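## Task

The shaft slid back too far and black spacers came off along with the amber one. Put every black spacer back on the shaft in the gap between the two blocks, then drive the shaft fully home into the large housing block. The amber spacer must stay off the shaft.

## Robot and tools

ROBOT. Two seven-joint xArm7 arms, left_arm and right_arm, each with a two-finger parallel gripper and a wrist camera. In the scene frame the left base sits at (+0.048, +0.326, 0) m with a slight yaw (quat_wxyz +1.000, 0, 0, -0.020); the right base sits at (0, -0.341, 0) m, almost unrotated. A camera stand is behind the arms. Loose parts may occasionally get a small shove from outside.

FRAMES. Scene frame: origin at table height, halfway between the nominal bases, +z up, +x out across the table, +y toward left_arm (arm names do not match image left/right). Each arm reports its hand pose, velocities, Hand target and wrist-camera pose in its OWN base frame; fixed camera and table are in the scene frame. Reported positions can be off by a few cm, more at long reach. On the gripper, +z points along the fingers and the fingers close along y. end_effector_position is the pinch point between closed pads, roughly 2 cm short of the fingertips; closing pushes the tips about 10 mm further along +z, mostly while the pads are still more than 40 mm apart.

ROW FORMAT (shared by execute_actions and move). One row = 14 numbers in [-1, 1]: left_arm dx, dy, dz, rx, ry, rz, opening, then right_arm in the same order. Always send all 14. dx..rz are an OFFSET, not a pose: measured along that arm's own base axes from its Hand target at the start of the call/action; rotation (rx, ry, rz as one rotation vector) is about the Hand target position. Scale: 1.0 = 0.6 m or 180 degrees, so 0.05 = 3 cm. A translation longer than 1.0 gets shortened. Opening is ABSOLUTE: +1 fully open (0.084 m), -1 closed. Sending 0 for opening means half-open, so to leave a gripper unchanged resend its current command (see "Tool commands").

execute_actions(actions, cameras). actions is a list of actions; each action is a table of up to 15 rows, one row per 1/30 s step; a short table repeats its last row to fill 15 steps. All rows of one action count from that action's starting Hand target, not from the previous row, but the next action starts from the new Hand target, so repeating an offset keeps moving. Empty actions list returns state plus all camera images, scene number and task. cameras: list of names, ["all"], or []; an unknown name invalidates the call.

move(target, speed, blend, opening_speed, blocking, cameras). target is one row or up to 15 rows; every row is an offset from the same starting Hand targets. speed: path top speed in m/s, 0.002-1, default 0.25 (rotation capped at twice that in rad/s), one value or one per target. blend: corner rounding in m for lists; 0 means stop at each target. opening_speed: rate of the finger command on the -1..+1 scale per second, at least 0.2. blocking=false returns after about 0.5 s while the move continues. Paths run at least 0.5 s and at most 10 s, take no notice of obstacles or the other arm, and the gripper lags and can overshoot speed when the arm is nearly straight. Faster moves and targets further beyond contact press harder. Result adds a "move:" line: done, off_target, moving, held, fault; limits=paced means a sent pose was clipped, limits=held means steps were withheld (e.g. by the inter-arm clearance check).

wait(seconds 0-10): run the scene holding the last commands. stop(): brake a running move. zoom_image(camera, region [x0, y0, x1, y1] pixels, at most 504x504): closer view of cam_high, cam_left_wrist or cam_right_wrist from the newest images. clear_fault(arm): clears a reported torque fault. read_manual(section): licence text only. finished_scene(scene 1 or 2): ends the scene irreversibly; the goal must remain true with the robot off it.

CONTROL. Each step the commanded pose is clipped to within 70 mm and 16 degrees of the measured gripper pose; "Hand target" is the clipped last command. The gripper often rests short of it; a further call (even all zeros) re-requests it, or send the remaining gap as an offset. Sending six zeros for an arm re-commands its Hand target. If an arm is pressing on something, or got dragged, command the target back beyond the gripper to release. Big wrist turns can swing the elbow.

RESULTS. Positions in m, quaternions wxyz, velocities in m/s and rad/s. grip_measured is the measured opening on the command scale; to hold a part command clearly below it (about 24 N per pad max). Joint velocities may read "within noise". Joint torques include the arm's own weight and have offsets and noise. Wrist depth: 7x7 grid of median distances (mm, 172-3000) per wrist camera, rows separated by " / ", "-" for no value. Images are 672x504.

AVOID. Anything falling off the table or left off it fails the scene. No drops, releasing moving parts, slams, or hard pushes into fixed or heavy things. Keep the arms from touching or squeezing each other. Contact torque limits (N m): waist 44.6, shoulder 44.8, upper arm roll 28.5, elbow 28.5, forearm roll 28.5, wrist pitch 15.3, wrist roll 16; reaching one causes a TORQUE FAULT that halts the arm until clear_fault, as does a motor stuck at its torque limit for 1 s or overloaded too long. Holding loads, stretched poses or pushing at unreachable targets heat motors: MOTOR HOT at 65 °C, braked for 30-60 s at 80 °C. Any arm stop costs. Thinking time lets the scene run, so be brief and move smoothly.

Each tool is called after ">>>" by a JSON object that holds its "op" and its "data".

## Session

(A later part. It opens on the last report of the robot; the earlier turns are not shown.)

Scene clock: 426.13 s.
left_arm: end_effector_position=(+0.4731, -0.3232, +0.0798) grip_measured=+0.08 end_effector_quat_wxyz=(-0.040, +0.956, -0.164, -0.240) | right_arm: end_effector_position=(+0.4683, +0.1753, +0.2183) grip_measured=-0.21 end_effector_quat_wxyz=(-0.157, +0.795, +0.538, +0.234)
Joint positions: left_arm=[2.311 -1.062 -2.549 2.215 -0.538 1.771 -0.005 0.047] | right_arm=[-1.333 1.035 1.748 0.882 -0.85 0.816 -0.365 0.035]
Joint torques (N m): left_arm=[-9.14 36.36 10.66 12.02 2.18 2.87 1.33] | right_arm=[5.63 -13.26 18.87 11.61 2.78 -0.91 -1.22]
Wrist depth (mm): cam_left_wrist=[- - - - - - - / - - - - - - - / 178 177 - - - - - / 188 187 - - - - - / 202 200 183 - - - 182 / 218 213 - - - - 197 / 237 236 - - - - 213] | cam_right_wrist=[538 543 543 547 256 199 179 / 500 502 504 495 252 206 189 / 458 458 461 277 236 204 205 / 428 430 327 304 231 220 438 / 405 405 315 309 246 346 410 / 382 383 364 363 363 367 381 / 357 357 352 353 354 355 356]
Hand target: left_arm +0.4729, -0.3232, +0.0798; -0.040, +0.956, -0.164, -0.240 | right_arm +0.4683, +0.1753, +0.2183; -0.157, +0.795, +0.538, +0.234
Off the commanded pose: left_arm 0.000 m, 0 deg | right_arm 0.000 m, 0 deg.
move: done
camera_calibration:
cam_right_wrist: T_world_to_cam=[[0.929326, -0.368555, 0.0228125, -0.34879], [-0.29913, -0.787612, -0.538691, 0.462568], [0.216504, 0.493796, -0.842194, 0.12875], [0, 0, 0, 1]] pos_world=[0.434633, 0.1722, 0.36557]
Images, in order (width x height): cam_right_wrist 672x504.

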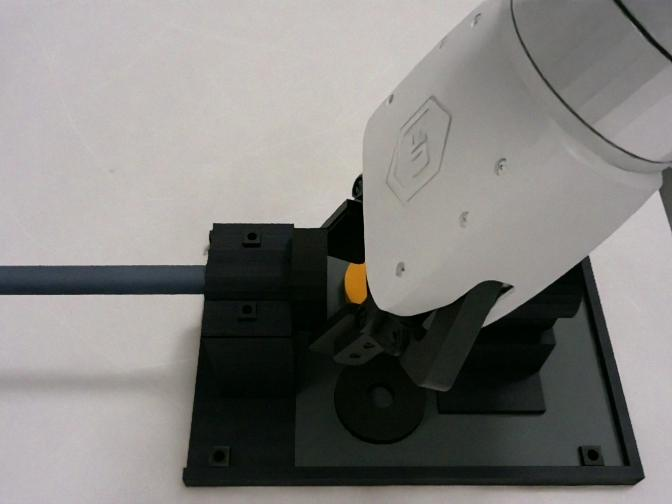

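>>> {"op": "move", "data": {"target": [0.0004,0,0.0016,0,0,0,-0.3, 0,0,0,0,0,0,-0.2], "speed": 0.01, "cameras": ["cam_right_wrist"]}}

>>> {"op": "zoom_image", "data": {"camera": "cam_right_wrist", "region": [270, 210, 380, 360]}}

Scene clock: 427.10 s.
left_arm: end_effector_position=(+0.4731, -0.3232, +0.0806) grip_measured=+0.08 end_effector_quat_wxyz=(-0.040, +0.956, -0.164, -0.240) | right_arm: end_effector_position=(+0.4683, +0.1753, +0.2183) grip_measured=-0.21 end_effector_quat_wxyz=(-0.157, +0.795, +0.538, +0.234)
Joint positions: left_arm=[2.312 -1.062 -2.549 2.218 -0.538 1.774 -0.005 0.047] | right_arm=[-1.333 1.035 1.748 0.882 -0.85 0.816 -0.365 0.035]
Joint torques (N m): left_arm=[4.53 39.72 10.2 27.49 -0.02 6.97 -0.45] | right_arm=[5.97 -13.37 18.71 11.61 3 -0.71 -1.28]
Wrist depth (mm): cam_left_wrist=[- - - - - - - / - - - - - - - / 178 177 - - - - - / 188 187 - - - - - / 202 201 183 - - - 183 / 219 214 - - - - 197 / 238 237 - - - - 213] | cam_right_wrist=[538 543 544 548 254 198 178 / 501 503 505 496 251 206 188 / 456 458 461 277 236 204 205 / 429 430 328 305 230 220 436 / 405 406 316 308 246 347 412 / 383 383 365 365 363 368 381 / 356 357 351 353 354 355 356]
Hand target: left_arm +0.4732, -0.3232, +0.0807; -0.040, +0.956, -0.164, -0.240 | right_arm +0.4683, +0.1753, +0.2183; -0.157, +0.795, +0.538, +0.234
Off the commanded pose: left_arm 0.000 m, 0 deg | right_arm 0.000 m, 0 deg.
move: done
camera_calibration:
cam_right_wrist: T_world_to_cam=[[0.929326, -0.368555, 0.0228125, -0.34879], [-0.29913, -0.787612, -0.538691, 0.462568], [0.216504, 0.493796, -0.842194, 0.12875], [0, 0, 0, 1]] pos_world=[0.434633, 0.1722, 0.36557]
Images, in order (width x height): cam_right_wrist 672x504.

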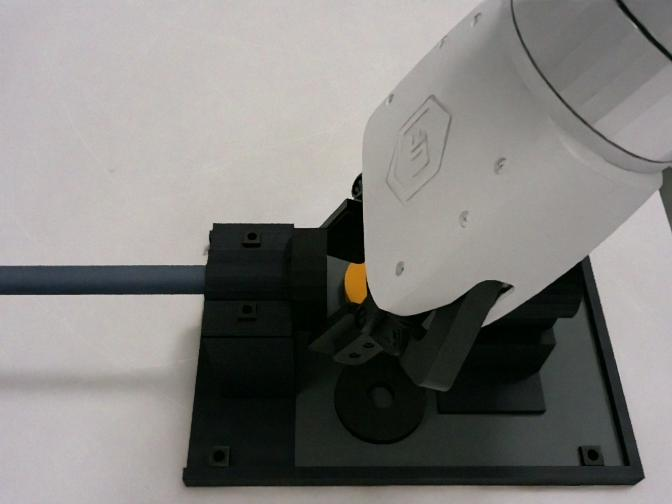

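Scaled by 3.360 from the camera's 672x504 image, which has a finer 960x720 frame.

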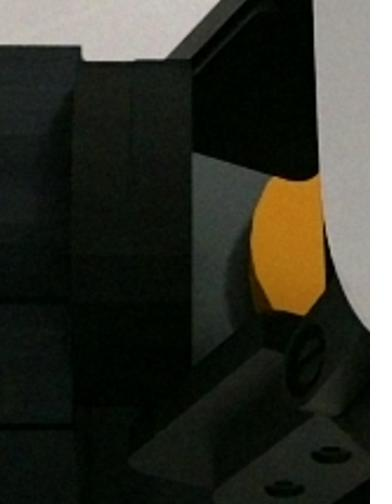

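>>> {"op": "move", "data": {"target": [[0.0002,0,-0.0010,0,0,0,-0.3, 0,0,0,0,0,0,-0.2],[0.0002,0,-0.0010,0,0,0,0.3, 0,0,0,0,0,0,-0.2],[0.0002,0,0.18,0,0,0,0.3, 0,0,0,0,0,0,-0.2]], "speed": [0.02,0.05,0.05], "opening_speed": 1, "cameras": ["cam_right_wrist"]}}

>>> {"op": "zoom_image", "data": {"camera": "cam_right_wrist", "region": [270, 210, 380, 360]}}

Scene clock: 431.67 s.
left_arm: end_effector_position=(+0.4733, -0.3232, +0.1887) grip_measured=+0.29 end_effector_quat_wxyz=(-0.040, +0.956, -0.164, -0.240) | right_arm: end_effector_position=(+0.4683, +0.1753, +0.2183) grip_measured=-0.21 end_effector_quat_wxyz=(-0.157, +0.795, +0.538, +0.234)
Joint positions: left_arm=[2.43 -1.065 -2.573 2.586 -0.537 2.082 -0.095 0.056] | right_arm=[-1.333 1.035 1.748 0.882 -0.85 0.816 -0.365 0.035]
Joint torques (N m): left_arm=[5.42 30.12 -0.13 23.33 -1.8 1.31 -0.76] | right_arm=[5.82 -13.06 18.62 11.62 2.84 -0.77 -1.37]
Wrist depth (mm): cam_left_wrist=[262 261 253 252 - 245 248 / 278 277 269 263 178 257 267 / 297 295 291 273 188 275 285 / 313 312 310 300 200 297 305 / 337 335 328 317 225 316 326 / 364 362 360 346 239 349 352 / 397 387 385 382 371 379 375] | cam_right_wrist=[540 544 542 - - - 540 / 502 503 494 483 484 499 511 / 457 457 460 215 203 466 467 / 429 430 328 309 318 320 437 / 404 406 315 392 349 348 411 / 381 383 364 369 366 368 380 / 357 357 353 354 355 354 356]
Hand target: left_arm +0.4733, -0.3232, +0.1887; -0.040, +0.956, -0.164, -0.240 | right_arm +0.4683, +0.1753, +0.2183; -0.157, +0.795, +0.538, +0.234
Off the commanded pose: left_arm 0.000 m, 0 deg | right_arm 0.000 m, 0 deg.
move: done
camera_calibration:
cam_right_wrist: T_world_to_cam=[[0.929326, -0.368555, 0.0228125, -0.34879], [-0.29913, -0.787612, -0.538691, 0.462568], [0.216504, 0.493796, -0.842194, 0.12875], [0, 0, 0, 1]] pos_world=[0.434633, 0.1722, 0.36557]
Images, in order (width x height): cam_right_wrist 672x504.

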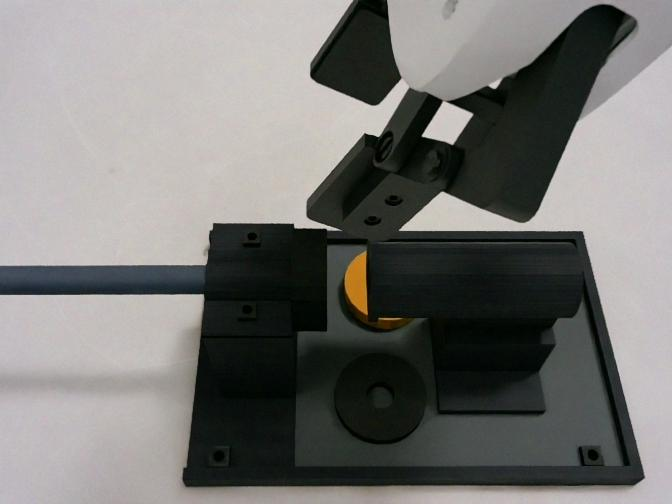

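Scaled by 3.360 from the camera's 672x504 image, which has a finer 960x720 frame.

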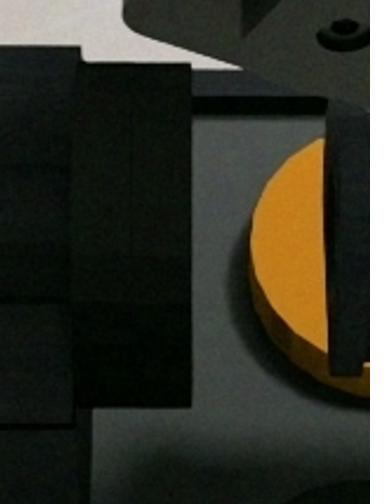

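>>> {"op": "move", "data": {"target": [[0.0278,0.4170,0.069,0,0,0,0.45, -0.0092,0.0758,-0.242,0.1324,-0.0738,-0.0813,0.3]], "speed": 0.2, "cameras": ["cam_right_wrist"]}}

Scene clock: 435.30 s.
left_arm: end_effector_position=(+0.4900, -0.0730, +0.2301) grip_measured=+0.44 end_effector_quat_wxyz=(-0.040, +0.956, -0.164, -0.240) | right_arm: end_effector_position=(+0.4628, +0.2208, +0.0731) grip_measured=+0.29 end_effector_quat_wxyz=(-0.223, +0.775, +0.388, +0.447)
Joint positions: left_arm=[2.438 -0.658 -2.349 1.873 -0.268 1.849 0.409 0.063] | right_arm=[-1.262 1.571 1.216 0.799 -2.352 0.322 0.598 0.056]
Joint torques (N m): left_arm=[5.95 30.86 15.91 17.63 2.39 -2.25 1.09] | right_arm=[-6.09 -4.4 19.35 -6.17 -1.49 -0.56 1.62]
Wrist depth (mm): cam_left_wrist=[302 301 301 299 298 296 295 / 321 320 319 319 316 315 310 / 343 341 340 339 336 332 334 / 362 361 359 358 355 353 352 / 389 387 386 383 376 381 377 / 422 420 417 408 413 409 408 / 450 449 446 452 441 446 434] | cam_right_wrist=[872 882 896 906 1723 1499 1348 / 584 644 599 657 659 614 1353 / 472 474 476 512 484 485 488 / 416 222 205 202 214 223 383 / 198 194 196 294 221 247 330 / 283 190 200 274 273 252 278 / 253 205 214 245 237 243 248]
Hand target: left_arm +0.4900, -0.0730, +0.2301; -0.040, +0.956, -0.164, -0.240 | right_arm +0.4628, +0.2208, +0.0731; -0.223, +0.775, +0.388, +0.447
Off the commanded pose: left_arm 0.000 m, 0 deg | right_arm 0.000 m, 0 deg.
move: done
camera_calibration:
cam_right_wrist: T_world_to_cam=[[0.796885, -0.603778, 0.0206499, -0.210275], [-0.289402, -0.41152, -0.864233, 0.354717], [0.530302, 0.682718, -0.502668, -0.22653], [0, 0, 0, 1]] pos_world=[0.39035, 0.17367, 0.197031]
Images, in order (width x height): cam_right_wrist 672x504.

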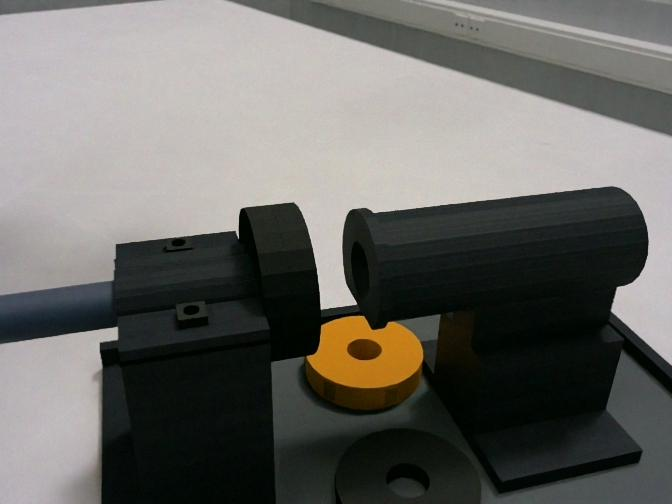

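>>> {"op": "move", "data": {"target": [[0,0,0,0,0,0,0.45, 0.05,0.069,-0.0494,0,0,0,0.38],[0,0,0,0,0,0,0.45, 0.068,0.0933,-0.0668,0,0,0,0.38]], "speed": [0.08,0.02], "cameras": ["cam_right_wrist"]}}

Scene clock: 438.03 s.
left_arm: end_effector_position=(+0.4900, -0.0730, +0.2301) grip_measured=+0.44 end_effector_quat_wxyz=(-0.040, +0.956, -0.164, -0.240) | right_arm: end_effector_position=(+0.5036, +0.2768, +0.0330) grip_measured=+0.37 end_effector_quat_wxyz=(-0.223, +0.775, +0.388, +0.447)
Joint positions: left_arm=[2.438 -0.658 -2.349 1.873 -0.268 1.849 0.409 0.063] | right_arm=[-1.036 1.745 1.219 1.02 -2.443 0.385 0.614 0.06]
Joint torques (N m): left_arm=[5.39 30.12 15.72 17.8 1.97 -2.33 0.85] | right_arm=[5.74 -5.78 20.91 -1.46 -1.53 -0.74 -0.82]
Wrist depth (mm): cam_left_wrist=[302 302 300 300 298 297 295 / 321 320 319 317 316 315 309 / 343 342 340 339 338 332 334 / 362 361 360 358 355 354 353 / 390 388 386 383 376 379 378 / 422 419 416 408 412 410 408 / 452 448 445 451 440 447 434] | cam_right_wrist=[697 705 706 718 1519 1402 1300 / 505 512 515 522 482 528 534 / 400 377 406 409 411 - - / - - - - - - - / - - - - - - - / - - - 208 209 187 - / - - 192 193 193 187 177]
Hand target: left_arm +0.4900, -0.0730, +0.2301; -0.040, +0.956, -0.164, -0.240 | right_arm +0.5036, +0.2768, +0.0330; -0.223, +0.775, +0.388, +0.447
Off the commanded pose: left_arm 0.000 m, 0 deg | right_arm 0.000 m, 0 deg.
move: done
camera_calibration:
cam_right_wrist: T_world_to_cam=[[0.796846, -0.603834, 0.0205277, -0.208099], [-0.289514, -0.411435, -0.864236, 0.354943], [0.530301, 0.682719, -0.502668, -0.306555], [0, 0, 0, 1]] pos_world=[0.43115, 0.22967, 0.15693]
Images, in order (width x height): cam_right_wrist 672x504.

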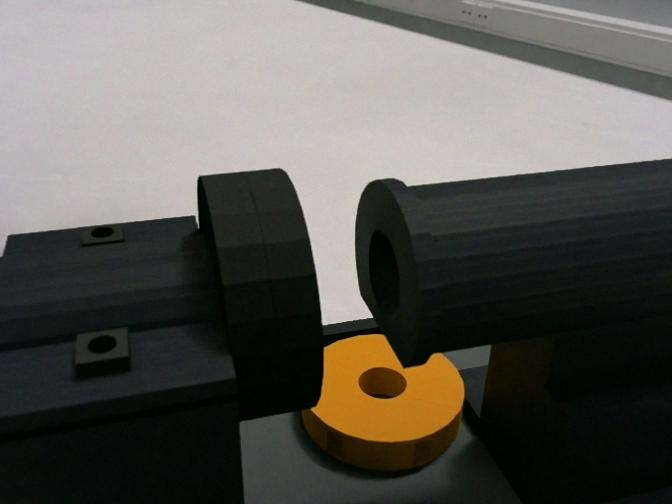

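Close gently and watch width.

>>> {"op": "move", "data": {"target": [0,0,0,0,0,0,0.45, 0,0,0,0,0,0,-0.1], "opening_speed": 0.4}}

Scene clock: 439.53 s.
left_arm: end_effector_position=(+0.4900, -0.0730, +0.2301) grip_measured=+0.44 end_effector_quat_wxyz=(-0.040, +0.956, -0.164, -0.240) | right_arm: end_effector_position=(+0.5036, +0.2768, +0.0330) grip_measured=-0.04 end_effector_quat_wxyz=(-0.223, +0.775, +0.388, +0.447)
Joint positions: left_arm=[2.438 -0.658 -2.349 1.873 -0.268 1.849 0.409 0.063] | right_arm=[-1.036 1.745 1.219 1.02 -2.443 0.385 0.614 0.042]
Joint torques (N m): left_arm=[5.54 30.58 15.85 17.9 1.83 -2.38 0.69] | right_arm=[5.42 -5.65 15.77 -1.79 -1.04 -1.46 -0.84]
Wrist depth (mm): cam_left_wrist=[303 300 300 298 297 297 295 / 321 319 319 318 317 315 309 / 343 342 340 339 337 332 334 / 363 361 359 358 356 354 352 / 389 387 386 383 376 380 377 / 422 418 417 407 413 410 409 / 452 448 446 450 440 445 434] | cam_right_wrist=[698 703 711 722 1557 1443 1292 / 508 512 516 522 484 530 538 / 401 377 405 409 412 - - / - - - - - - - / - - - - - - - / - - - 209 209 187 - / - - 192 193 194 187 176]
Hand target: left_arm +0.4900, -0.0730, +0.2301; -0.040, +0.956, -0.164, -0.240 | right_arm +0.5036, +0.2768, +0.0330; -0.223, +0.775, +0.388, +0.447
Off the commanded pose: left_arm 0.000 m, 0 deg | right_arm 0.000 m, 0 deg.
move: done

>>> {"op": "move", "data": {"target": [[0,0,0,0,0,0,0.45, 0,0,0,0,0,0,0.35],[0,0,0,0,0,0,0.45, -0.068,-0.0933,0.0668,0,0,0,0.35]], "speed": 0.1, "cameras": ["cam_right_wrist"]}}

Scene clock: 441.53 s.
left_arm: end_effector_position=(+0.4900, -0.0730, +0.2301) grip_measured=+0.44 end_effector_quat_wxyz=(-0.040, +0.956, -0.164, -0.240) | right_arm: end_effector_position=(+0.4628, +0.2208, +0.0730) grip_measured=+0.34 end_effector_quat_wxyz=(-0.223, +0.775, +0.388, +0.447)
Joint positions: left_arm=[2.438 -0.658 -2.349 1.873 -0.268 1.849 0.409 0.063] | right_arm=[-1.263 1.572 1.216 0.798 -2.351 0.323 0.596 0.059]
Joint torques (N m): left_arm=[5.17 30.78 15.82 17.74 1.51 -2.25 0.65] | right_arm=[-6.01 -14.76 19.31 -5.87 3.33 -4.54 -1.31]
Wrist depth (mm): cam_left_wrist=[302 301 300 300 297 297 295 / 321 320 319 317 316 315 309 / 343 343 340 340 337 330 334 / 363 360 359 357 355 353 352 / 390 388 385 384 375 379 377 / 422 420 416 407 413 411 407 / 452 450 446 451 440 446 435] | cam_right_wrist=[871 887 899 897 1741 1496 1364 / 586 641 595 654 659 610 1364 / 470 473 476 511 483 486 489 / 416 221 205 202 215 223 384 / 197 194 195 293 221 247 331 / 283 190 200 274 272 252 278 / 253 206 214 245 237 244 248]
Hand target: left_arm +0.4900, -0.0730, +0.2301; -0.040, +0.956, -0.164, -0.240 | right_arm +0.4628, +0.2208, +0.0731; -0.223, +0.775, +0.388, +0.447
Off the commanded pose: left_arm 0.000 m, 0 deg | right_arm 0.000 m, 0 deg.
move: done
camera_calibration:
cam_right_wrist: T_world_to_cam=[[0.796885, -0.603778, 0.0206499, -0.210215], [-0.289402, -0.41152, -0.864233, 0.354758], [0.530302, 0.682718, -0.502668, -0.226598], [0, 0, 0, 1]] pos_world=[0.39035, 0.17377, 0.197031]
Images, in order (width x height): cam_right_wrist 672x504.

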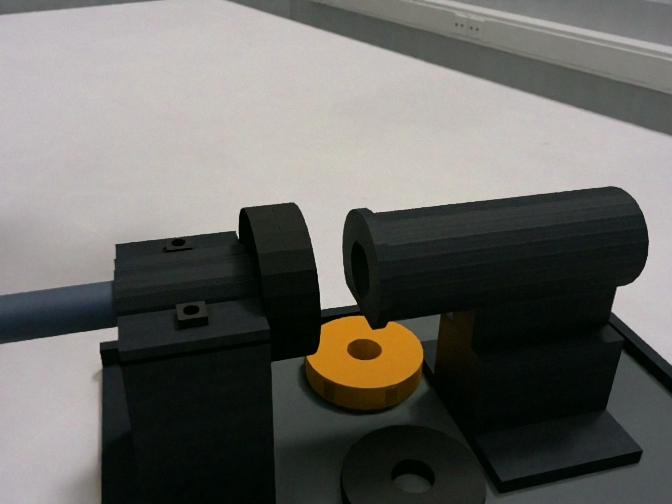

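>>> {"op": "move", "data": {"target": [[0,0,0,0,0,0,0.45, 0.06,0.08,-0.05,0,0,0,0.35],[0,0,0,0,0,0,0.45, 0.0757,0.0997,-0.0685,0,0,0,0.35],[0,0,0,0,0,0,0.45, 0.0757,0.0997,-0.0685,0,0,0,-0.05]], "speed": [0.08,0.02,0.02], "opening_speed": 0.5}}

Scene clock: 445.53 s.
left_arm: end_effector_position=(+0.4900, -0.0730, +0.2301) grip_measured=+0.44 end_effector_quat_wxyz=(-0.040, +0.956, -0.164, -0.240) | right_arm: end_effector_position=(+0.5083, +0.2806, +0.0320) grip_measured=+0.05 end_effector_quat_wxyz=(-0.223, +0.775, +0.388, +0.447)
Joint positions: left_arm=[2.438 -0.658 -2.349 1.873 -0.268 1.849 0.409 0.063] | right_arm=[-1.017 1.751 1.224 1.041 -2.439 0.385 0.611 0.046]
Joint torques (N m): left_arm=[5 30.24 15.83 17.9 0.88 -2.24 0.38] | right_arm=[5.51 -6.13 18.6 -1.58 -1.33 -0.72 -1.33]
Wrist depth (mm): cam_left_wrist=[302 301 300 299 298 297 295 / 321 320 319 317 316 314 309 / 343 342 339 339 337 331 334 / 361 360 359 358 355 355 352 / 390 387 385 383 375 379 379 / 422 418 416 408 413 410 408 / 452 447 447 450 441 446 435] | cam_right_wrist=[693 700 707 716 1533 1397 1292 / 503 506 511 519 480 524 532 / 398 399 403 406 408 - - / - - - - - - - / - - - - - - - / - - - 199 206 183 - / - - 191 186 186 186 -]
Hand target: left_arm +0.4900, -0.0730, +0.2301; -0.040, +0.956, -0.164, -0.240 | right_arm +0.5082, +0.2806, +0.0320; -0.223, +0.775, +0.388, +0.447
Off the commanded pose: left_arm 0.000 m, 0 deg | right_arm 0.000 m, 0 deg.
move: done

>>> {"op": "move", "data": {"target": [[0,0,0,0,0,0,0.45, 0,0,0,0,0,0,-0.3],[0,0,0,0,0,0,0.45, 0,0,0.02,0,0,0,-0.3],[0,0,0,0,0,0,0.45, -0.09,-0.12,0.1,0,0,0,-0.3]], "speed": [0.03,0.03,0.08], "opening_speed": 0.6, "cameras": ["cam_right_wrist","cam_high"]}}

>>> {"op": "zoom_image", "data": {"camera": "cam_high", "region": [260, 200, 440, 360]}}

Scene clock: 448.77 s.
left_arm: end_effector_position=(+0.4900, -0.0730, +0.2301) grip_measured=+0.44 end_effector_quat_wxyz=(-0.040, +0.956, -0.164, -0.240) | right_arm: end_effector_position=(+0.4542, +0.2086, +0.0919) grip_measured=+0.05 end_effector_quat_wxyz=(-0.223, +0.775, +0.388, +0.447)
Joint positions: left_arm=[2.438 -0.658 -2.349 1.873 -0.268 1.849 0.409 0.063] | right_arm=[-1.318 1.509 1.242 0.744 -2.288 0.302 0.579 0.046]
Joint torques (N m): left_arm=[5.22 30.29 15.86 17.73 0.44 -1.92 0] | right_arm=[-5.67 -14.37 19.02 -5.12 3.33 -4.59 -1.41]
Wrist depth (mm): cam_left_wrist=[303 302 301 299 298 296 296 / 322 320 319 318 316 315 309 / 343 342 340 339 338 331 333 / 363 361 360 357 356 353 352 / 389 388 385 384 376 379 377 / 421 420 416 408 411 410 408 / 452 448 445 452 440 445 434] | cam_right_wrist=[959 972 990 1968 1745 1503 1350 / 644 701 710 717 725 723 1366 / 513 519 521 524 529 534 534 / 431 433 460 246 241 250 445 / 221 222 221 230 240 266 379 / 309 208 219 298 291 274 305 / 277 232 233 270 271 264 273]
Hand target: left_arm +0.4900, -0.0730, +0.2301; -0.040, +0.956, -0.164, -0.240 | right_arm +0.4542, +0.2086, +0.0920; -0.223, +0.775, +0.388, +0.447
Off the commanded pose: left_arm 0.000 m, 0 deg | right_arm 0.000 m, 0 deg.
move: done
camera_calibration:
cam_right_wrist: T_world_to_cam=[[0.796884, -0.603779, 0.0206509, -0.211117], [-0.289356, -0.41146, -0.864277, 0.363565], [0.530329, 0.682753, -0.502593, -0.20424], [0, 0, 0, 1]] pos_world=[0.38175, 0.16157, 0.21593]
Images, in order (width x height): cam_high 672x504, cam_right_wrist 672x504.

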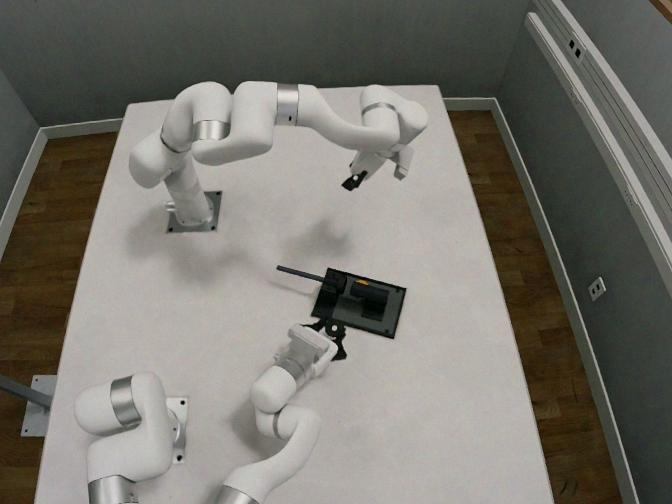

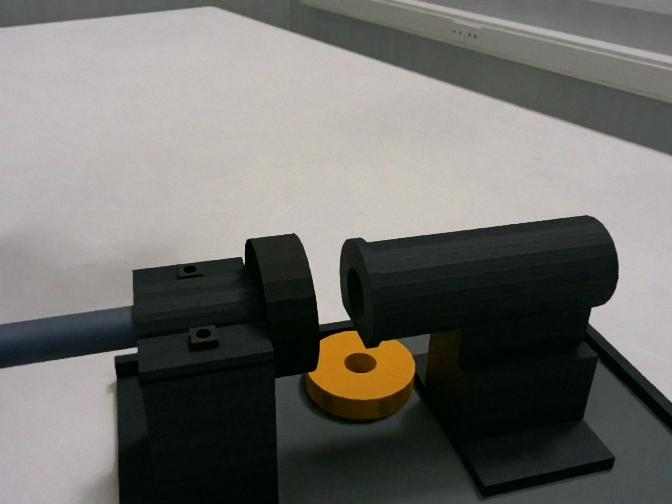

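Scaled by 2.800 from the camera's 672x504 image, which has a finer 960x720 frame.

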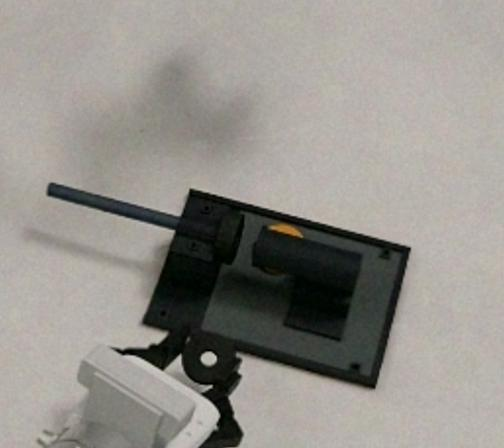

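>>> {"op": "move", "data": {"target": [[0,0,0,0,0,0,0.45, -0.1983,0.025,0,0,0,0,-0.3],[0,0,0,0,0,0,0.45, -0.1983,0.025,-0.0983,0,0,0,-0.3],[0,0,0,0,0,0,0.45, -0.1983,0.025,-0.1108,0,0,0,-0.3]], "speed": [0.12,0.08,0.02]}}

Scene clock: 452.00 s.
left_arm: end_effector_position=(+0.4900, -0.0730, +0.2301) grip_measured=+0.44 end_effector_quat_wxyz=(-0.040, +0.956, -0.164, -0.240) | right_arm: end_effector_position=(+0.3353, +0.2236, +0.0255) grip_measured=+0.05 end_effector_quat_wxyz=(-0.223, +0.775, +0.388, +0.447)
Joint positions: left_arm=[2.438 -0.658 -2.349 1.873 -0.268 1.849 0.409 0.063] | right_arm=[-1.536 1.656 0.951 0.483 -2.8 0.422 0.732 0.046]
Joint torques (N m): left_arm=[4.78 30.16 15.77 18.06 0.38 -2 -0.05] | right_arm=[6.26 -1.17 9.97 -5.28 -1.52 -4.22 -1.33]
Wrist depth (mm): cam_left_wrist=[302 301 300 299 297 297 295 / 322 321 319 318 316 315 310 / 343 342 340 339 337 331 335 / 362 361 359 357 356 354 352 / 389 388 386 383 376 380 377 / 423 419 416 408 412 410 407 / 452 450 445 450 441 446 435] | cam_right_wrist=[669 675 685 697 700 253 272 / 414 222 232 238 242 235 274 / 360 362 364 365 272 246 325 / 299 301 303 304 278 262 294 / 257 258 259 261 252 253 250 / 225 225 218 227 220 221 230 / 193 194 194 195 196 196 197]
Hand target: left_arm +0.4900, -0.0730, +0.2301; -0.040, +0.956, -0.164, -0.240 | right_arm +0.3353, +0.2236, +0.0255; -0.223, +0.775, +0.388, +0.447
Off the commanded pose: left_arm 0.000 m, 0 deg | right_arm 0.000 m, 0 deg.
move: done

Release, retreat, then go (via high) to the shaft rear region staging.

>>> {"op": "move", "data": {"target": [[0,0,0,0,0,0,0.45, 0,0,-0.0008,0,0,0,0.2],[0,0,0,0,0,0,0.45, -0.1,-0.133,0.03,0,0,0,0.2],[0,0,0,0,0,0,0.45, -0.15,-0.2,0.3,0,0,0,0.2]], "speed": [0.02,0.06,0.2], "opening_speed": 0.6, "cameras": ["cam_high"]}}

>>> {"op": "zoom_image", "data": {"camera": "cam_high", "region": [260, 200, 440, 360]}}

Scene clock: 455.93 s.
left_arm: end_effector_position=(+0.4900, -0.0730, +0.2301) grip_measured=+0.44 end_effector_quat_wxyz=(-0.040, +0.956, -0.164, -0.240) | right_arm: end_effector_position=(+0.2732, +0.1419, +0.0548) grip_measured=+0.19 end_effector_quat_wxyz=(-0.223, +0.774, +0.388, +0.447)
Joint positions: left_arm=[2.438 -0.658 -2.349 1.873 -0.268 1.849 0.409 0.063] | right_arm=[-1.888 1.286 0.914 0.306 -2.789 0.08 0.685 0.052]
Joint torques (N m): left_arm=[4.23 29.71 15.8 18.47 0.36 -1.75 -0.3] | right_arm=[5.76 -1.64 6.87 -3.34 -1.15 -0.5 -1.32]
Wrist depth (mm): cam_left_wrist=[303 301 300 298 297 297 295 / 322 321 319 318 317 315 310 / 343 342 339 339 338 332 334 / 362 361 359 358 355 354 354 / 389 388 386 383 375 379 377 / 421 420 417 407 412 410 408 / 451 450 445 451 440 448 436] | cam_right_wrist=[800 820 826 844 850 856 1487 / 537 537 507 506 345 363 382 / 429 434 437 438 360 419 399 / 359 361 364 364 355 353 352 / 308 309 311 312 314 315 316 / 269 270 271 261 263 275 276 / 231 232 233 233 234 235 236]
Hand target: left_arm +0.4900, -0.0730, +0.2301; -0.040, +0.956, -0.164, -0.240 | right_arm +0.2732, +0.1419, +0.0547; -0.223, +0.774, +0.388, +0.447 (not the last commanded pose)
Off the commanded pose: left_arm 0.000 m, 0 deg | right_arm 0.158 m, 0 deg.
move: held (right_arm; a check stopped the path); path passed 2 of 3 targets; limits=held
pose unreachable (right arm): on one or more control steps of this call, first in action 0 (counted from 0), this arm could not follow its commanded pose, so it was not sent that pose on those steps. It may still have moved: this result reports where it is.
cause: moving toward the commanded pose would bring two parts of the arm too close to each other (joints 3 (upper arm roll) to 6 (wrist pitch) lie between them).
Images, in order (width x height): cam_high 672x504.

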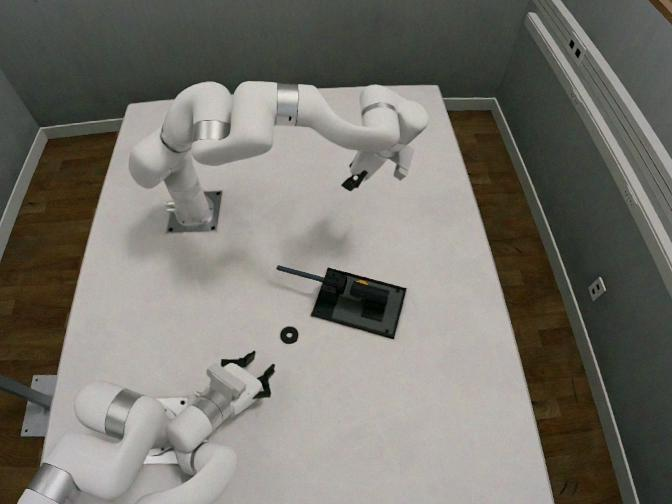

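Scaled by 2.800 from the camera's 672x504 image, which has a finer 960x720 frame.

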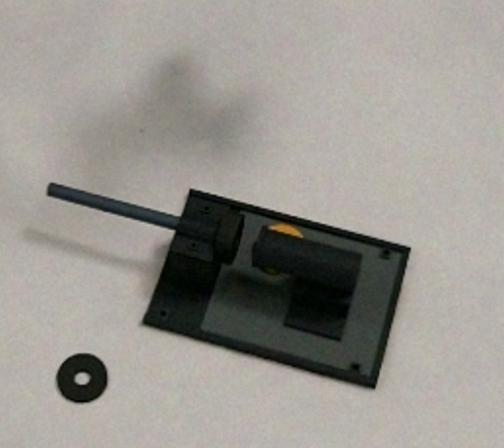

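>>> {"op": "move", "data": {"target": [[0,0,0,0,0,0,0.45, 0.2,-0.1,0.25,0,0,0,0.2],[-0.40,-0.478,-0.017,-0.167,-0.471,0,0.45, 0.2,-0.1,0.25,0,0,0,0.2],[-0.4213,-0.5438,-0.2845,-0.167,-0.471,0,0.45, 0.2,-0.1,0.25,0,0,0,0.2]], "speed": [0.2,0.3,0.15], "cameras": ["cam_left_wrist"]}}

Scene clock: 462.47 s.
left_arm: end_effector_position=(+0.2372, -0.3993, +0.0595) grip_measured=+0.44 end_effector_quat_wxyz=(+0.088, +0.845, -0.146, +0.506) | right_arm: end_effector_position=(+0.3932, +0.0819, +0.2047) grip_measured=+0.19 end_effector_quat_wxyz=(-0.223, +0.774, +0.388, +0.447)
Joint positions: left_arm=[2.239 -0.292 -3.592 0.605 1.963 1.029 -2.728 0.063] | right_arm=[-1.769 0.668 1.413 0.671 -2.257 -0.482 0.952 0.052]
Joint torques (N m): left_arm=[-6.61 13.16 2.23 18.21 2.16 2.59 -0.7] | right_arm=[5.67 -11.23 7.67 10.55 -0.31 -3.97 1.5]
Wrist depth (mm): cam_left_wrist=[1295 1356 1408 1506 1574 1665 1795 / 263 339 606 669 677 677 679 / 236 346 423 474 475 477 479 / 245 283 350 367 368 369 369 / 264 276 299 314 315 315 301 / 260 259 254 263 264 264 264 / 225 219 234 219 218 227 227] | cam_right_wrist=[1935 2074 2333 2158 1823 1600 1397 / 976 1084 1084 1088 1935 1657 1462 / 793 791 798 802 811 811 1543 / 652 660 662 666 671 676 677 / 563 566 409 414 429 578 578 / 457 455 405 469 452 482 506 / 423 422 417 417 416 429 431]
Hand target: left_arm +0.2372, -0.3993, +0.0594; +0.088, +0.845, -0.146, +0.506 | right_arm +0.3932, +0.0819, +0.2047; -0.223, +0.774, +0.388, +0.447
Off the commanded pose: left_arm 0.000 m, 0 deg | right_arm 0.000 m, 0 deg.
move: done
camera_calibration:
cam_left_wrist: T_world_to_cam=[[-0.311246, -0.950329, -0.000253384, -0.270972], [-0.437709, 0.143592, -0.887577, 0.287376], [0.843526, -0.276144, -0.46066, -0.146534], [0, 0, 0, 1]] pos_world=[0.165053, -0.339242, 0.187497]
Images, in order (width x height): cam_left_wrist 672x504.

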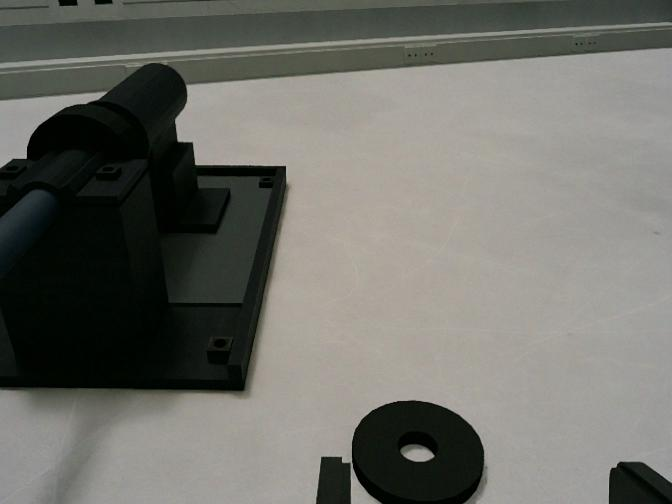

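>>> {"op": "move", "data": {"target": [[0.08,-0.024,-0.045,0,0,0,0.45, 0,0,0,0,0,0,0.2],[0.1312,-0.0392,-0.0628,0,0,0,0.45, 0,0,0,0,0,0,0.2],[0.1312,-0.0392,-0.0628,0,0,0,-0.1, 0,0,0,0,0,0,0.2]], "speed": [0.1,0.03,0.03], "opening_speed": 0.5}}

Scene clock: 466.33 s.
left_arm: end_effector_position=(+0.3160, -0.4228, +0.0219) grip_measured=+0.06 end_effector_quat_wxyz=(+0.088, +0.845, -0.146, +0.506) | right_arm: end_effector_position=(+0.3932, +0.0819, +0.2047) grip_measured=+0.19 end_effector_quat_wxyz=(-0.223, +0.774, +0.388, +0.447)
Joint positions: left_arm=[2.319 -0.505 -3.479 0.799 2.182 0.995 -2.74 0.047] | right_arm=[-1.769 0.668 1.413 0.671 -2.257 -0.482 0.952 0.052]
Joint torques (N m): left_arm=[5.8 -0.54 -7.3 -8.33 -1.21 -7.54 0.33] | right_arm=[5.83 -11.05 7.81 10.55 -0.53 -3.93 1.63]
Wrist depth (mm): cam_left_wrist=[1145 1273 1340 1414 1474 1578 1634 / 205 444 489 540 538 544 549 / 263 297 341 379 356 357 385 / 191 277 277 294 294 294 296 / 191 225 237 251 251 251 251 / 178 200 201 202 210 210 211 / 178 177 180 187 181 187 181] | cam_right_wrist=[1974 2132 2294 2145 1818 1582 1402 / 985 1077 1076 1093 1908 1657 1452 / 785 794 796 799 805 812 1564 / 655 663 660 667 670 677 677 / 564 563 410 415 429 577 578 / 455 458 405 466 451 483 504 / 422 424 417 416 418 430 430]
Hand target: left_arm +0.3159, -0.4228, +0.0218; +0.088, +0.845, -0.146, +0.506 | right_arm +0.3932, +0.0819, +0.2047; -0.223, +0.774, +0.388, +0.447
Off the commanded pose: left_arm 0.000 m, 0 deg | right_arm 0.000 m, 0 deg.
move: done

>>> {"op": "move", "data": {"target": [[0,0,0,0,0,0,-0.3, 0,0,0,0,0,0,0.2],[0,0,0.3,0,0,0,-0.3, 0,0,0,0,0,0,0.2],[0.2902,0.583,0.347,0.167,0.471,0,-0.3, 0,0,0,0,0,0,0.2]], "speed": [0.03,0.12,0.3], "opening_speed": 0.6, "cameras": ["cam_high"]}}

Scene clock: 472.10 s.
left_arm: end_effector_position=(+0.4900, -0.0730, +0.2300) grip_measured=+0.05 end_effector_quat_wxyz=(-0.040, +0.956, -0.164, -0.240) | right_arm: end_effector_position=(+0.3932, +0.0819, +0.2047) grip_measured=+0.19 end_effector_quat_wxyz=(-0.223, +0.774, +0.388, +0.447)
Joint positions: left_arm=[2.623 -0.577 -2.655 1.866 -0.123 1.823 0.301 0.046] | right_arm=[-1.769 0.668 1.413 0.671 -2.257 -0.482 0.952 0.052]
Joint torques (N m): left_arm=[5.72 23.57 0.92 26.34 -1.3 1.19 1.16] | right_arm=[5.94 -11.37 7.88 10.37 -0.41 -3.95 1.46]
Wrist depth (mm): cam_left_wrist=[302 301 300 299 297 296 295 / 321 320 318 318 317 315 309 / 344 341 340 338 337 331 334 / 362 361 359 356 355 353 354 / 388 387 386 382 375 379 378 / 421 419 416 408 412 411 408 / 459 447 444 440 441 438 435] | cam_right_wrist=[1951 2125 2333 2125 1818 1582 1372 / 987 1069 1088 1088 1893 1649 1471 / 786 792 798 800 806 810 1557 / 659 660 664 668 672 674 680 / 561 564 408 413 430 577 578 / 456 457 408 467 450 484 505 / 423 425 416 417 418 430 431]
Hand target: left_arm +0.4900, -0.0730, +0.2300; -0.040, +0.956, -0.164, -0.240 | right_arm +0.3932, +0.0819, +0.2047; -0.223, +0.774, +0.388, +0.447
Off the commanded pose: left_arm 0.000 m, 0 deg | right_arm 0.000 m, 0 deg.
move: done
Images, in order (width x height): cam_high 672x504.

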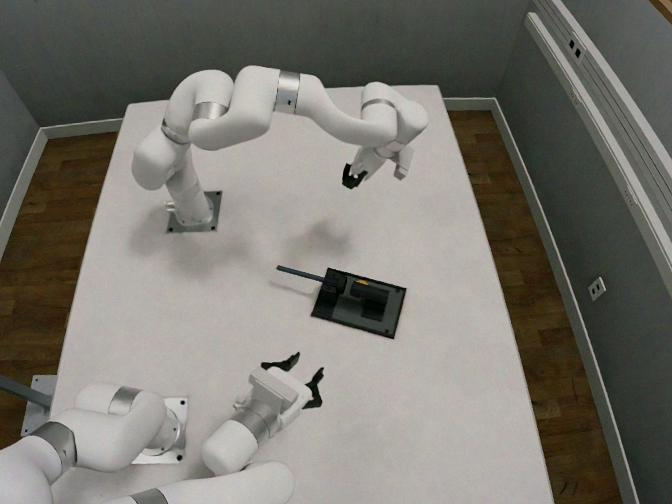

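>>> {"op": "move", "data": {"target": [[0,0,0,0,0,0,-0.3, -0.08,0.2,0.05,-0.013,0.1277,-0.4215,0.0],[0,0,0,0,0,0,-0.3, -0.0137,0.449,0.0,-0.013,0.1277,-0.4215,0.0]], "speed": 0.2, "cameras": ["cam_right_wrist"]}}

Scene clock: 478.07 s.
left_arm: end_effector_position=(+0.4900, -0.0730, +0.2300) grip_measured=+0.05 end_effector_quat_wxyz=(-0.040, +0.956, -0.164, -0.240) | right_arm: end_effector_position=(+0.3849, +0.3514, +0.2047) grip_measured=-0.01 end_effector_quat_wxyz=(+0.044, +0.920, -0.207, +0.330)
Joint positions: left_arm=[2.623 -0.577 -2.655 1.866 -0.123 1.823 0.301 0.046] | right_arm=[-1.837 -0.099 2.798 1.027 -0.816 0.925 1.914 0.044]
Joint torques (N m): left_arm=[5.41 23.18 1.07 26.28 -1.43 1.23 0.89] | right_arm=[-5.49 8.07 -2.76 17.64 2.28 1.01 -1.27]
Wrist depth (mm): cam_left_wrist=[302 301 300 298 298 296 296 / 322 320 319 317 315 315 310 / 343 341 340 339 337 331 334 / 362 361 359 358 354 354 352 / 389 387 385 383 374 378 378 / 420 420 416 408 411 410 408 / 458 448 445 441 440 437 435] | cam_right_wrist=[1330 620 616 615 606 603 602 / 563 561 556 552 548 546 542 / 501 496 496 489 487 485 482 / 460 456 444 330 441 446 446 / 426 423 414 305 408 415 414 / 396 394 370 278 373 387 385 / 364 362 352 269 348 354 355]
Hand target: left_arm +0.4900, -0.0730, +0.2300; -0.040, +0.956, -0.164, -0.240 | right_arm +0.3850, +0.3513, +0.2047; +0.044, +0.920, -0.207, +0.330
Off the commanded pose: left_arm 0.000 m, 0 deg | right_arm 0.000 m, 0 deg.
move: done
camera_calibration:
cam_right_wrist: T_world_to_cam=[[-0.408032, -0.912289, -0.0351862, 0.511604], [-0.703523, 0.338755, -0.62474, 0.346493], [0.581863, -0.23016, -0.78004, 0.1495], [0, 0, 0, 1]] pos_world=[0.365528, 0.383763, 0.351085]
Images, in order (width x height): cam_right_wrist 672x504.

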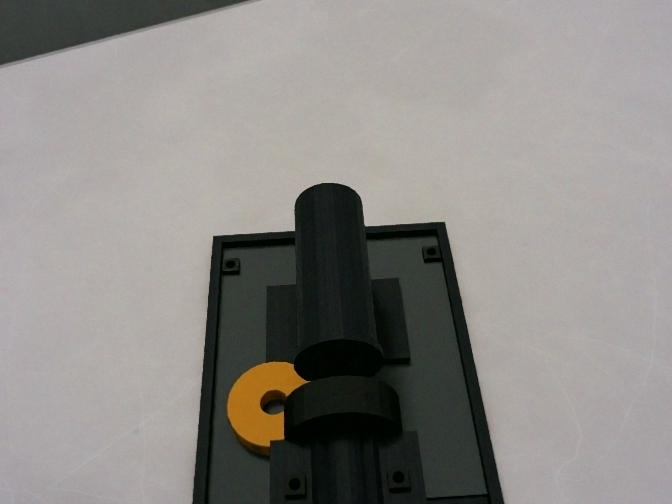

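>>> {"op": "move", "data": {"target": [[0,0,0,0,0,0,-0.3, 0.0370,0.0275,-0.1,0,0,0,0.0],[0,0,0,0,0,0,-0.3, 0.0370,0.0275,-0.2158,0,0,0,0.0],[0,0,0,0,0,0,-0.3, 0.0370,0.0275,-0.2158,0,0,0,-1]], "speed": [0.15,0.06,0.02], "opening_speed": 1}}

>>> {"op": "move", "data": {"target": [0,0,0,0,0,0,-0.3, 0.0101,-0.0040,0,0,0,0,-1], "speed": 0.01, "cameras": ["cam_right_wrist"]}}

>>> {"op": "zoom_image", "data": {"camera": "cam_right_wrist", "region": [310, 120, 580, 320]}}

Scene clock: 481.80 s.
left_arm: end_effector_position=(+0.4900, -0.0730, +0.2300) grip_measured=+0.05 end_effector_quat_wxyz=(-0.040, +0.956, -0.164, -0.240) | right_arm: end_effector_position=(+0.4072, +0.3679, +0.0753) grip_measured=-0.66 end_effector_quat_wxyz=(+0.044, +0.920, -0.207, +0.330)
Joint positions: left_arm=[2.623 -0.577 -2.655 1.866 -0.123 1.823 0.301 0.046] | right_arm=[-1.879 -0.433 2.771 1.065 -0.894 0.657 2.107 0.015]
Joint torques (N m): left_arm=[5.5 23.59 1.48 25.82 -1.21 1.25 0.9] | right_arm=[-2.56 11.4 -6.88 3.16 2.61 4.66 1.34]
Wrist depth (mm): cam_left_wrist=[302 301 299 299 298 297 295 / 321 320 317 317 316 314 310 / 342 342 338 339 337 331 334 / 361 360 359 357 355 353 353 / 388 387 385 384 376 379 379 / 421 420 416 408 411 410 408 / 458 447 445 440 440 438 435] | cam_right_wrist=[396 393 391 224 237 381 379 / 357 345 340 204 200 326 342 / 316 314 293 - - 294 305 / 291 289 277 173 - 272 280 / 270 268 - - - - 254 / 245 245 - - - - 233 / 230 229 217 175 - 193 213]
Hand target: left_arm +0.4900, -0.0730, +0.2300; -0.040, +0.956, -0.164, -0.240 | right_arm +0.4072, +0.3678, +0.0753; +0.044, +0.920, -0.207, +0.330
Off the commanded pose: left_arm 0.000 m, 0 deg | right_arm 0.000 m, 0 deg.
move: done

Scene clock: 482.67 s.
left_arm: end_effector_position=(+0.4900, -0.0730, +0.2300) grip_measured=+0.05 end_effector_quat_wxyz=(-0.040, +0.956, -0.164, -0.240) | right_arm: end_effector_position=(+0.4132, +0.3655, +0.0753) grip_measured=-0.66 end_effector_quat_wxyz=(+0.044, +0.920, -0.207, +0.330)
Joint positions: left_arm=[2.623 -0.577 -2.655 1.866 -0.123 1.823 0.301 0.046] | right_arm=[-1.889 -0.438 2.767 1.07 -0.895 0.648 2.097 0.015]
Joint torques (N m): left_arm=[5.64 23.67 1.15 25.96 -1.46 1.21 0.88] | right_arm=[-14.04 8.54 -13.16 9.02 -1.36 2.25 -1.08]
Wrist depth (mm): cam_left_wrist=[302 301 300 299 298 297 296 / 321 320 319 317 316 314 309 / 342 341 340 338 337 332 334 / 362 361 359 357 355 354 352 / 389 387 386 383 374 379 378 / 421 418 416 407 412 409 407 / 458 449 445 442 440 438 435] | cam_right_wrist=[397 393 391 224 236 380 378 / 356 344 334 204 200 333 342 / 315 314 292 - - 294 304 / 290 290 270 177 172 272 281 / 269 268 - - - - 255 / 245 244 - - - - 231 / 230 229 217 - - 214 213]
Hand target: left_arm +0.4900, -0.0730, +0.2300; -0.040, +0.956, -0.164, -0.240 | right_arm +0.4132, +0.3654, +0.0753; +0.044, +0.920, -0.207, +0.330
Off the commanded pose: left_arm 0.000 m, 0 deg | right_arm 0.000 m, 0 deg.
move: done
camera_calibration:
cam_right_wrist: T_world_to_cam=[[-0.40815, -0.912237, -0.0351741, 0.53144], [-0.703466, 0.338832, -0.624763, 0.280603], [0.58185, -0.230253, -0.780022, 0.0353598], [0, 0, 0, 1]] pos_world=[0.393728, 0.397864, 0.221585]
Images, in order (width x height): cam_right_wrist 672x504.

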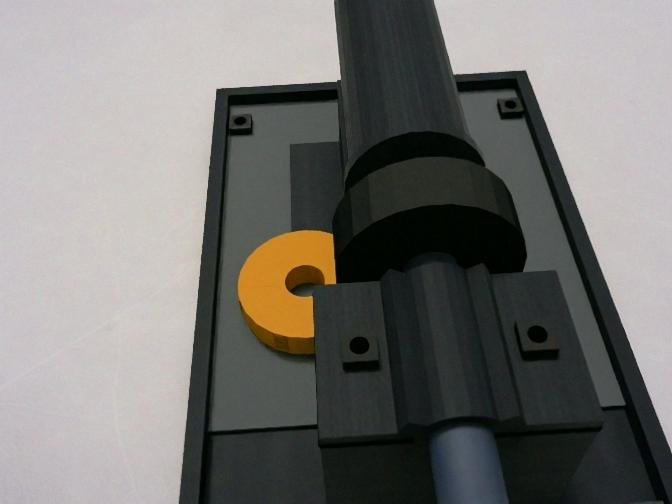

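Scaled by 1.867 from the camera's 672x504 image, which has a finer 960x720 frame.

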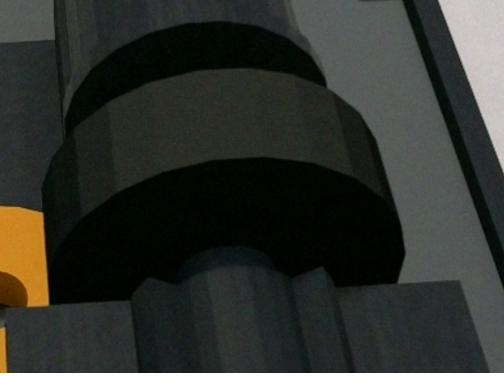

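>>> {"op": "move", "data": {"target": [[0,0,0,0,0,0,-0.3, 0,0,0,0,0,0,-0.2],[0,0,0,0,0,0,-0.3, -0.047,-0.024,0.2158,0,0,0,-0.2],[0,0,0,0,0,0,-0.3, -0.04,-0.30,0.26,-0.0329,0.0272,0.513,-0.2],[0,0,0,0,0,0,-0.3, 0.0925,-0.3168,0.2385,-0.0329,0.0272,0.513,-0.2]], "speed": [0.05,0.15,0.25,0.2], "opening_speed": 1, "cameras": ["cam_right_wrist"]}}

>>> {"op": "zoom_image", "data": {"camera": "cam_right_wrist", "region": [270, 210, 380, 360]}}

Scene clock: 489.93 s.
left_arm: end_effector_position=(+0.4900, -0.0730, +0.2300) grip_measured=+0.05 end_effector_quat_wxyz=(-0.040, +0.956, -0.164, -0.240) | right_arm: end_effector_position=(+0.4687, +0.1754, +0.2184) grip_measured=-0.21 end_effector_quat_wxyz=(-0.157, +0.795, +0.537, +0.234)
Joint positions: left_arm=[2.623 -0.577 -2.655 1.866 -0.123 1.823 0.301 0.046] | right_arm=[-1.381 0.838 1.729 0.856 -0.608 0.689 -0.526 0.035]
Joint torques (N m): left_arm=[5.33 23.46 1.58 26.06 -1.11 1.26 0.85] | right_arm=[5.99 -11.61 12.93 13.64 2.86 -0.79 -1.35]
Wrist depth (mm): cam_left_wrist=[302 301 300 299 297 296 295 / 320 320 318 317 317 315 310 / 342 340 341 338 336 332 334 / 361 361 359 357 355 353 351 / 389 387 387 384 376 379 377 / 421 419 417 408 410 410 408 / 459 448 445 441 439 438 437] | cam_right_wrist=[543 544 545 547 551 552 552 / 500 504 502 505 499 510 514 / 458 460 461 463 462 467 467 / 429 431 328 331 319 320 438 / 398 406 314 327 325 327 411 / 382 383 365 376 370 367 380 / 357 357 352 353 354 356 356]
Hand target: left_arm +0.4900, -0.0730, +0.2300; -0.040, +0.956, -0.164, -0.240 | right_arm +0.4687, +0.1753, +0.2184; -0.157, +0.795, +0.537, +0.234
Off the commanded pose: left_arm 0.000 m, 0 deg | right_arm 0.000 m, 0 deg.
move: done
camera_calibration:
cam_right_wrist: T_world_to_cam=[[0.929008, -0.369408, 0.021951, -0.348692], [-0.300137, -0.786845, -0.539252, 0.463201], [0.216476, 0.494381, -0.841858, 0.128562], [0, 0, 0, 1]] pos_world=[0.435131, 0.172098, 0.365667]
Images, in order (width x height): cam_right_wrist 672x504.

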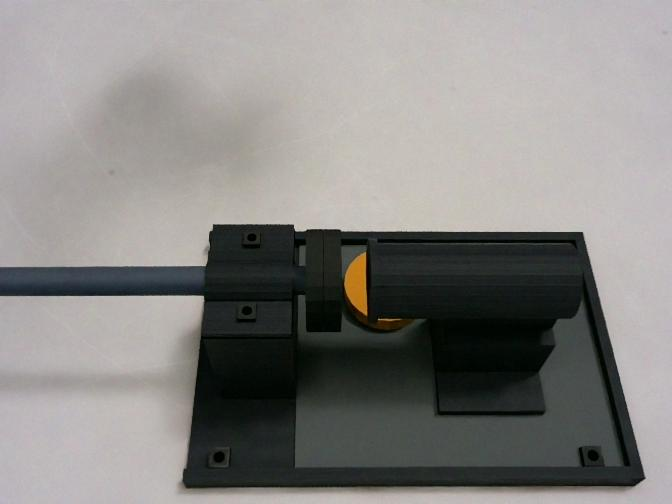

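Scaled by 3.360 from the camera's 672x504 image, which has a finer 960x720 frame.

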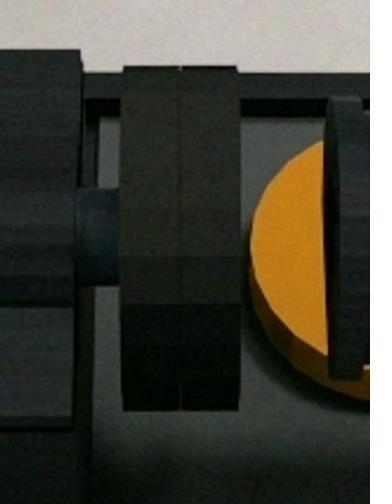

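>>> {"op": "move", "data": {"target": [[0,0,0,0,0,0,-0.3, 0,0.036,-0.251,0.150,-0.060,0,-0.2],[0.001,-0.4278,0,0,0,0,-0.3, 0,0.036,-0.251,0.150,-0.060,0,-0.2],[0.001,-0.4278,-0.173,0,0,0,-0.3, 0,0.036,-0.251,0.150,-0.060,0,-0.2]], "speed": [0.2,0.15,0.08], "cameras": ["cam_right_wrist"]}}

>>> {"op": "zoom_image", "data": {"camera": "cam_right_wrist", "region": [310, 50, 470, 260]}}

Scene clock: 496.03 s.
left_arm: end_effector_position=(+0.4904, -0.3295, +0.1261) grip_measured=+0.05 end_effector_quat_wxyz=(-0.040, +0.956, -0.164, -0.238) | right_arm: end_effector_position=(+0.4687, +0.1969, +0.0678) grip_measured=-0.21 end_effector_quat_wxyz=(-0.287, +0.711, +0.480, +0.426)
Joint positions: left_arm=[2.537 -1.201 -2.868 2.707 -0.336 2.002 -0.166 0.046] | right_arm=[-1.216 1.321 1.103 0.722 -0.924 -0.004 -0.833 0.035]
Joint torques (N m): left_arm=[5.72 31.26 -3.56 26.12 1.89 1.24 -0.73] | right_arm=[-5.86 -5.73 18.4 2.72 -2.62 -0.21 -1.31]
Wrist depth (mm): cam_left_wrist=[201 201 189 189 188 187 189 / 214 213 204 197 - 193 198 / 228 227 215 - - - 212 / 240 240 227 - - 226 226 / 258 257 246 - - 243 242 / 279 278 269 - - 265 267 / 304 298 295 - 173 276 289] | cam_right_wrist=[1749 1007 1025 - - - 1630 / 628 693 634 - 194 194 1496 / 491 532 496 227 200 502 508 / 237 238 225 221 228 229 230 / 342 - 224 313 311 252 253 / 295 284 236 273 283 256 256 / 252 252 246 243 243 244 245]
Hand target: left_arm +0.4906, -0.3297, +0.1262; -0.040, +0.956, -0.164, -0.240 | right_arm +0.4687, +0.1969, +0.0678; -0.287, +0.711, +0.480, +0.426
Off the commanded pose: left_arm 0.000 m, 0 deg | right_arm 0.000 m, 0 deg.
elbow stopped short (left arm): the move would have taken joint 4 (elbow) straighter than the controller allows.
move: done
camera_calibration:
cam_right_wrist: T_world_to_cam=[[0.924968, -0.379514, 0.0200917, -0.333365], [-0.163452, -0.444986, -0.880495, 0.290719], [0.3431, 0.811145, -0.47363, -0.155595], [0, 0, 0, 1]] pos_world=[0.409255, 0.129059, 0.18898]
Images, in order (width x height): cam_right_wrist 672x504.

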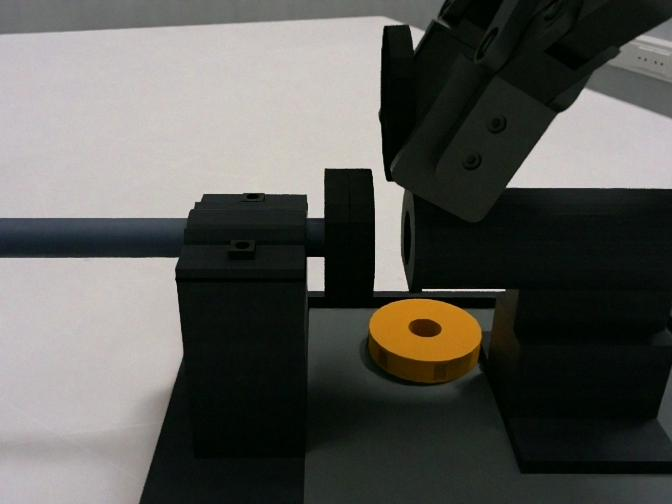

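Scaled by 2.400 from the camera's 672x504 image, which has a finer 960x720 frame.

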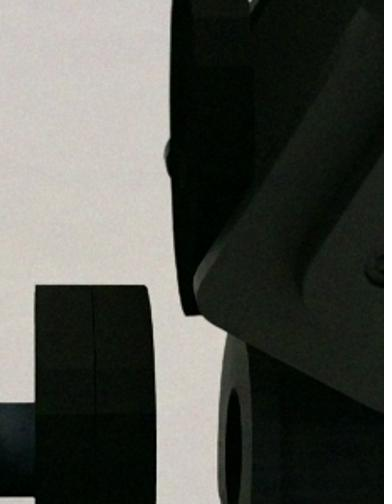

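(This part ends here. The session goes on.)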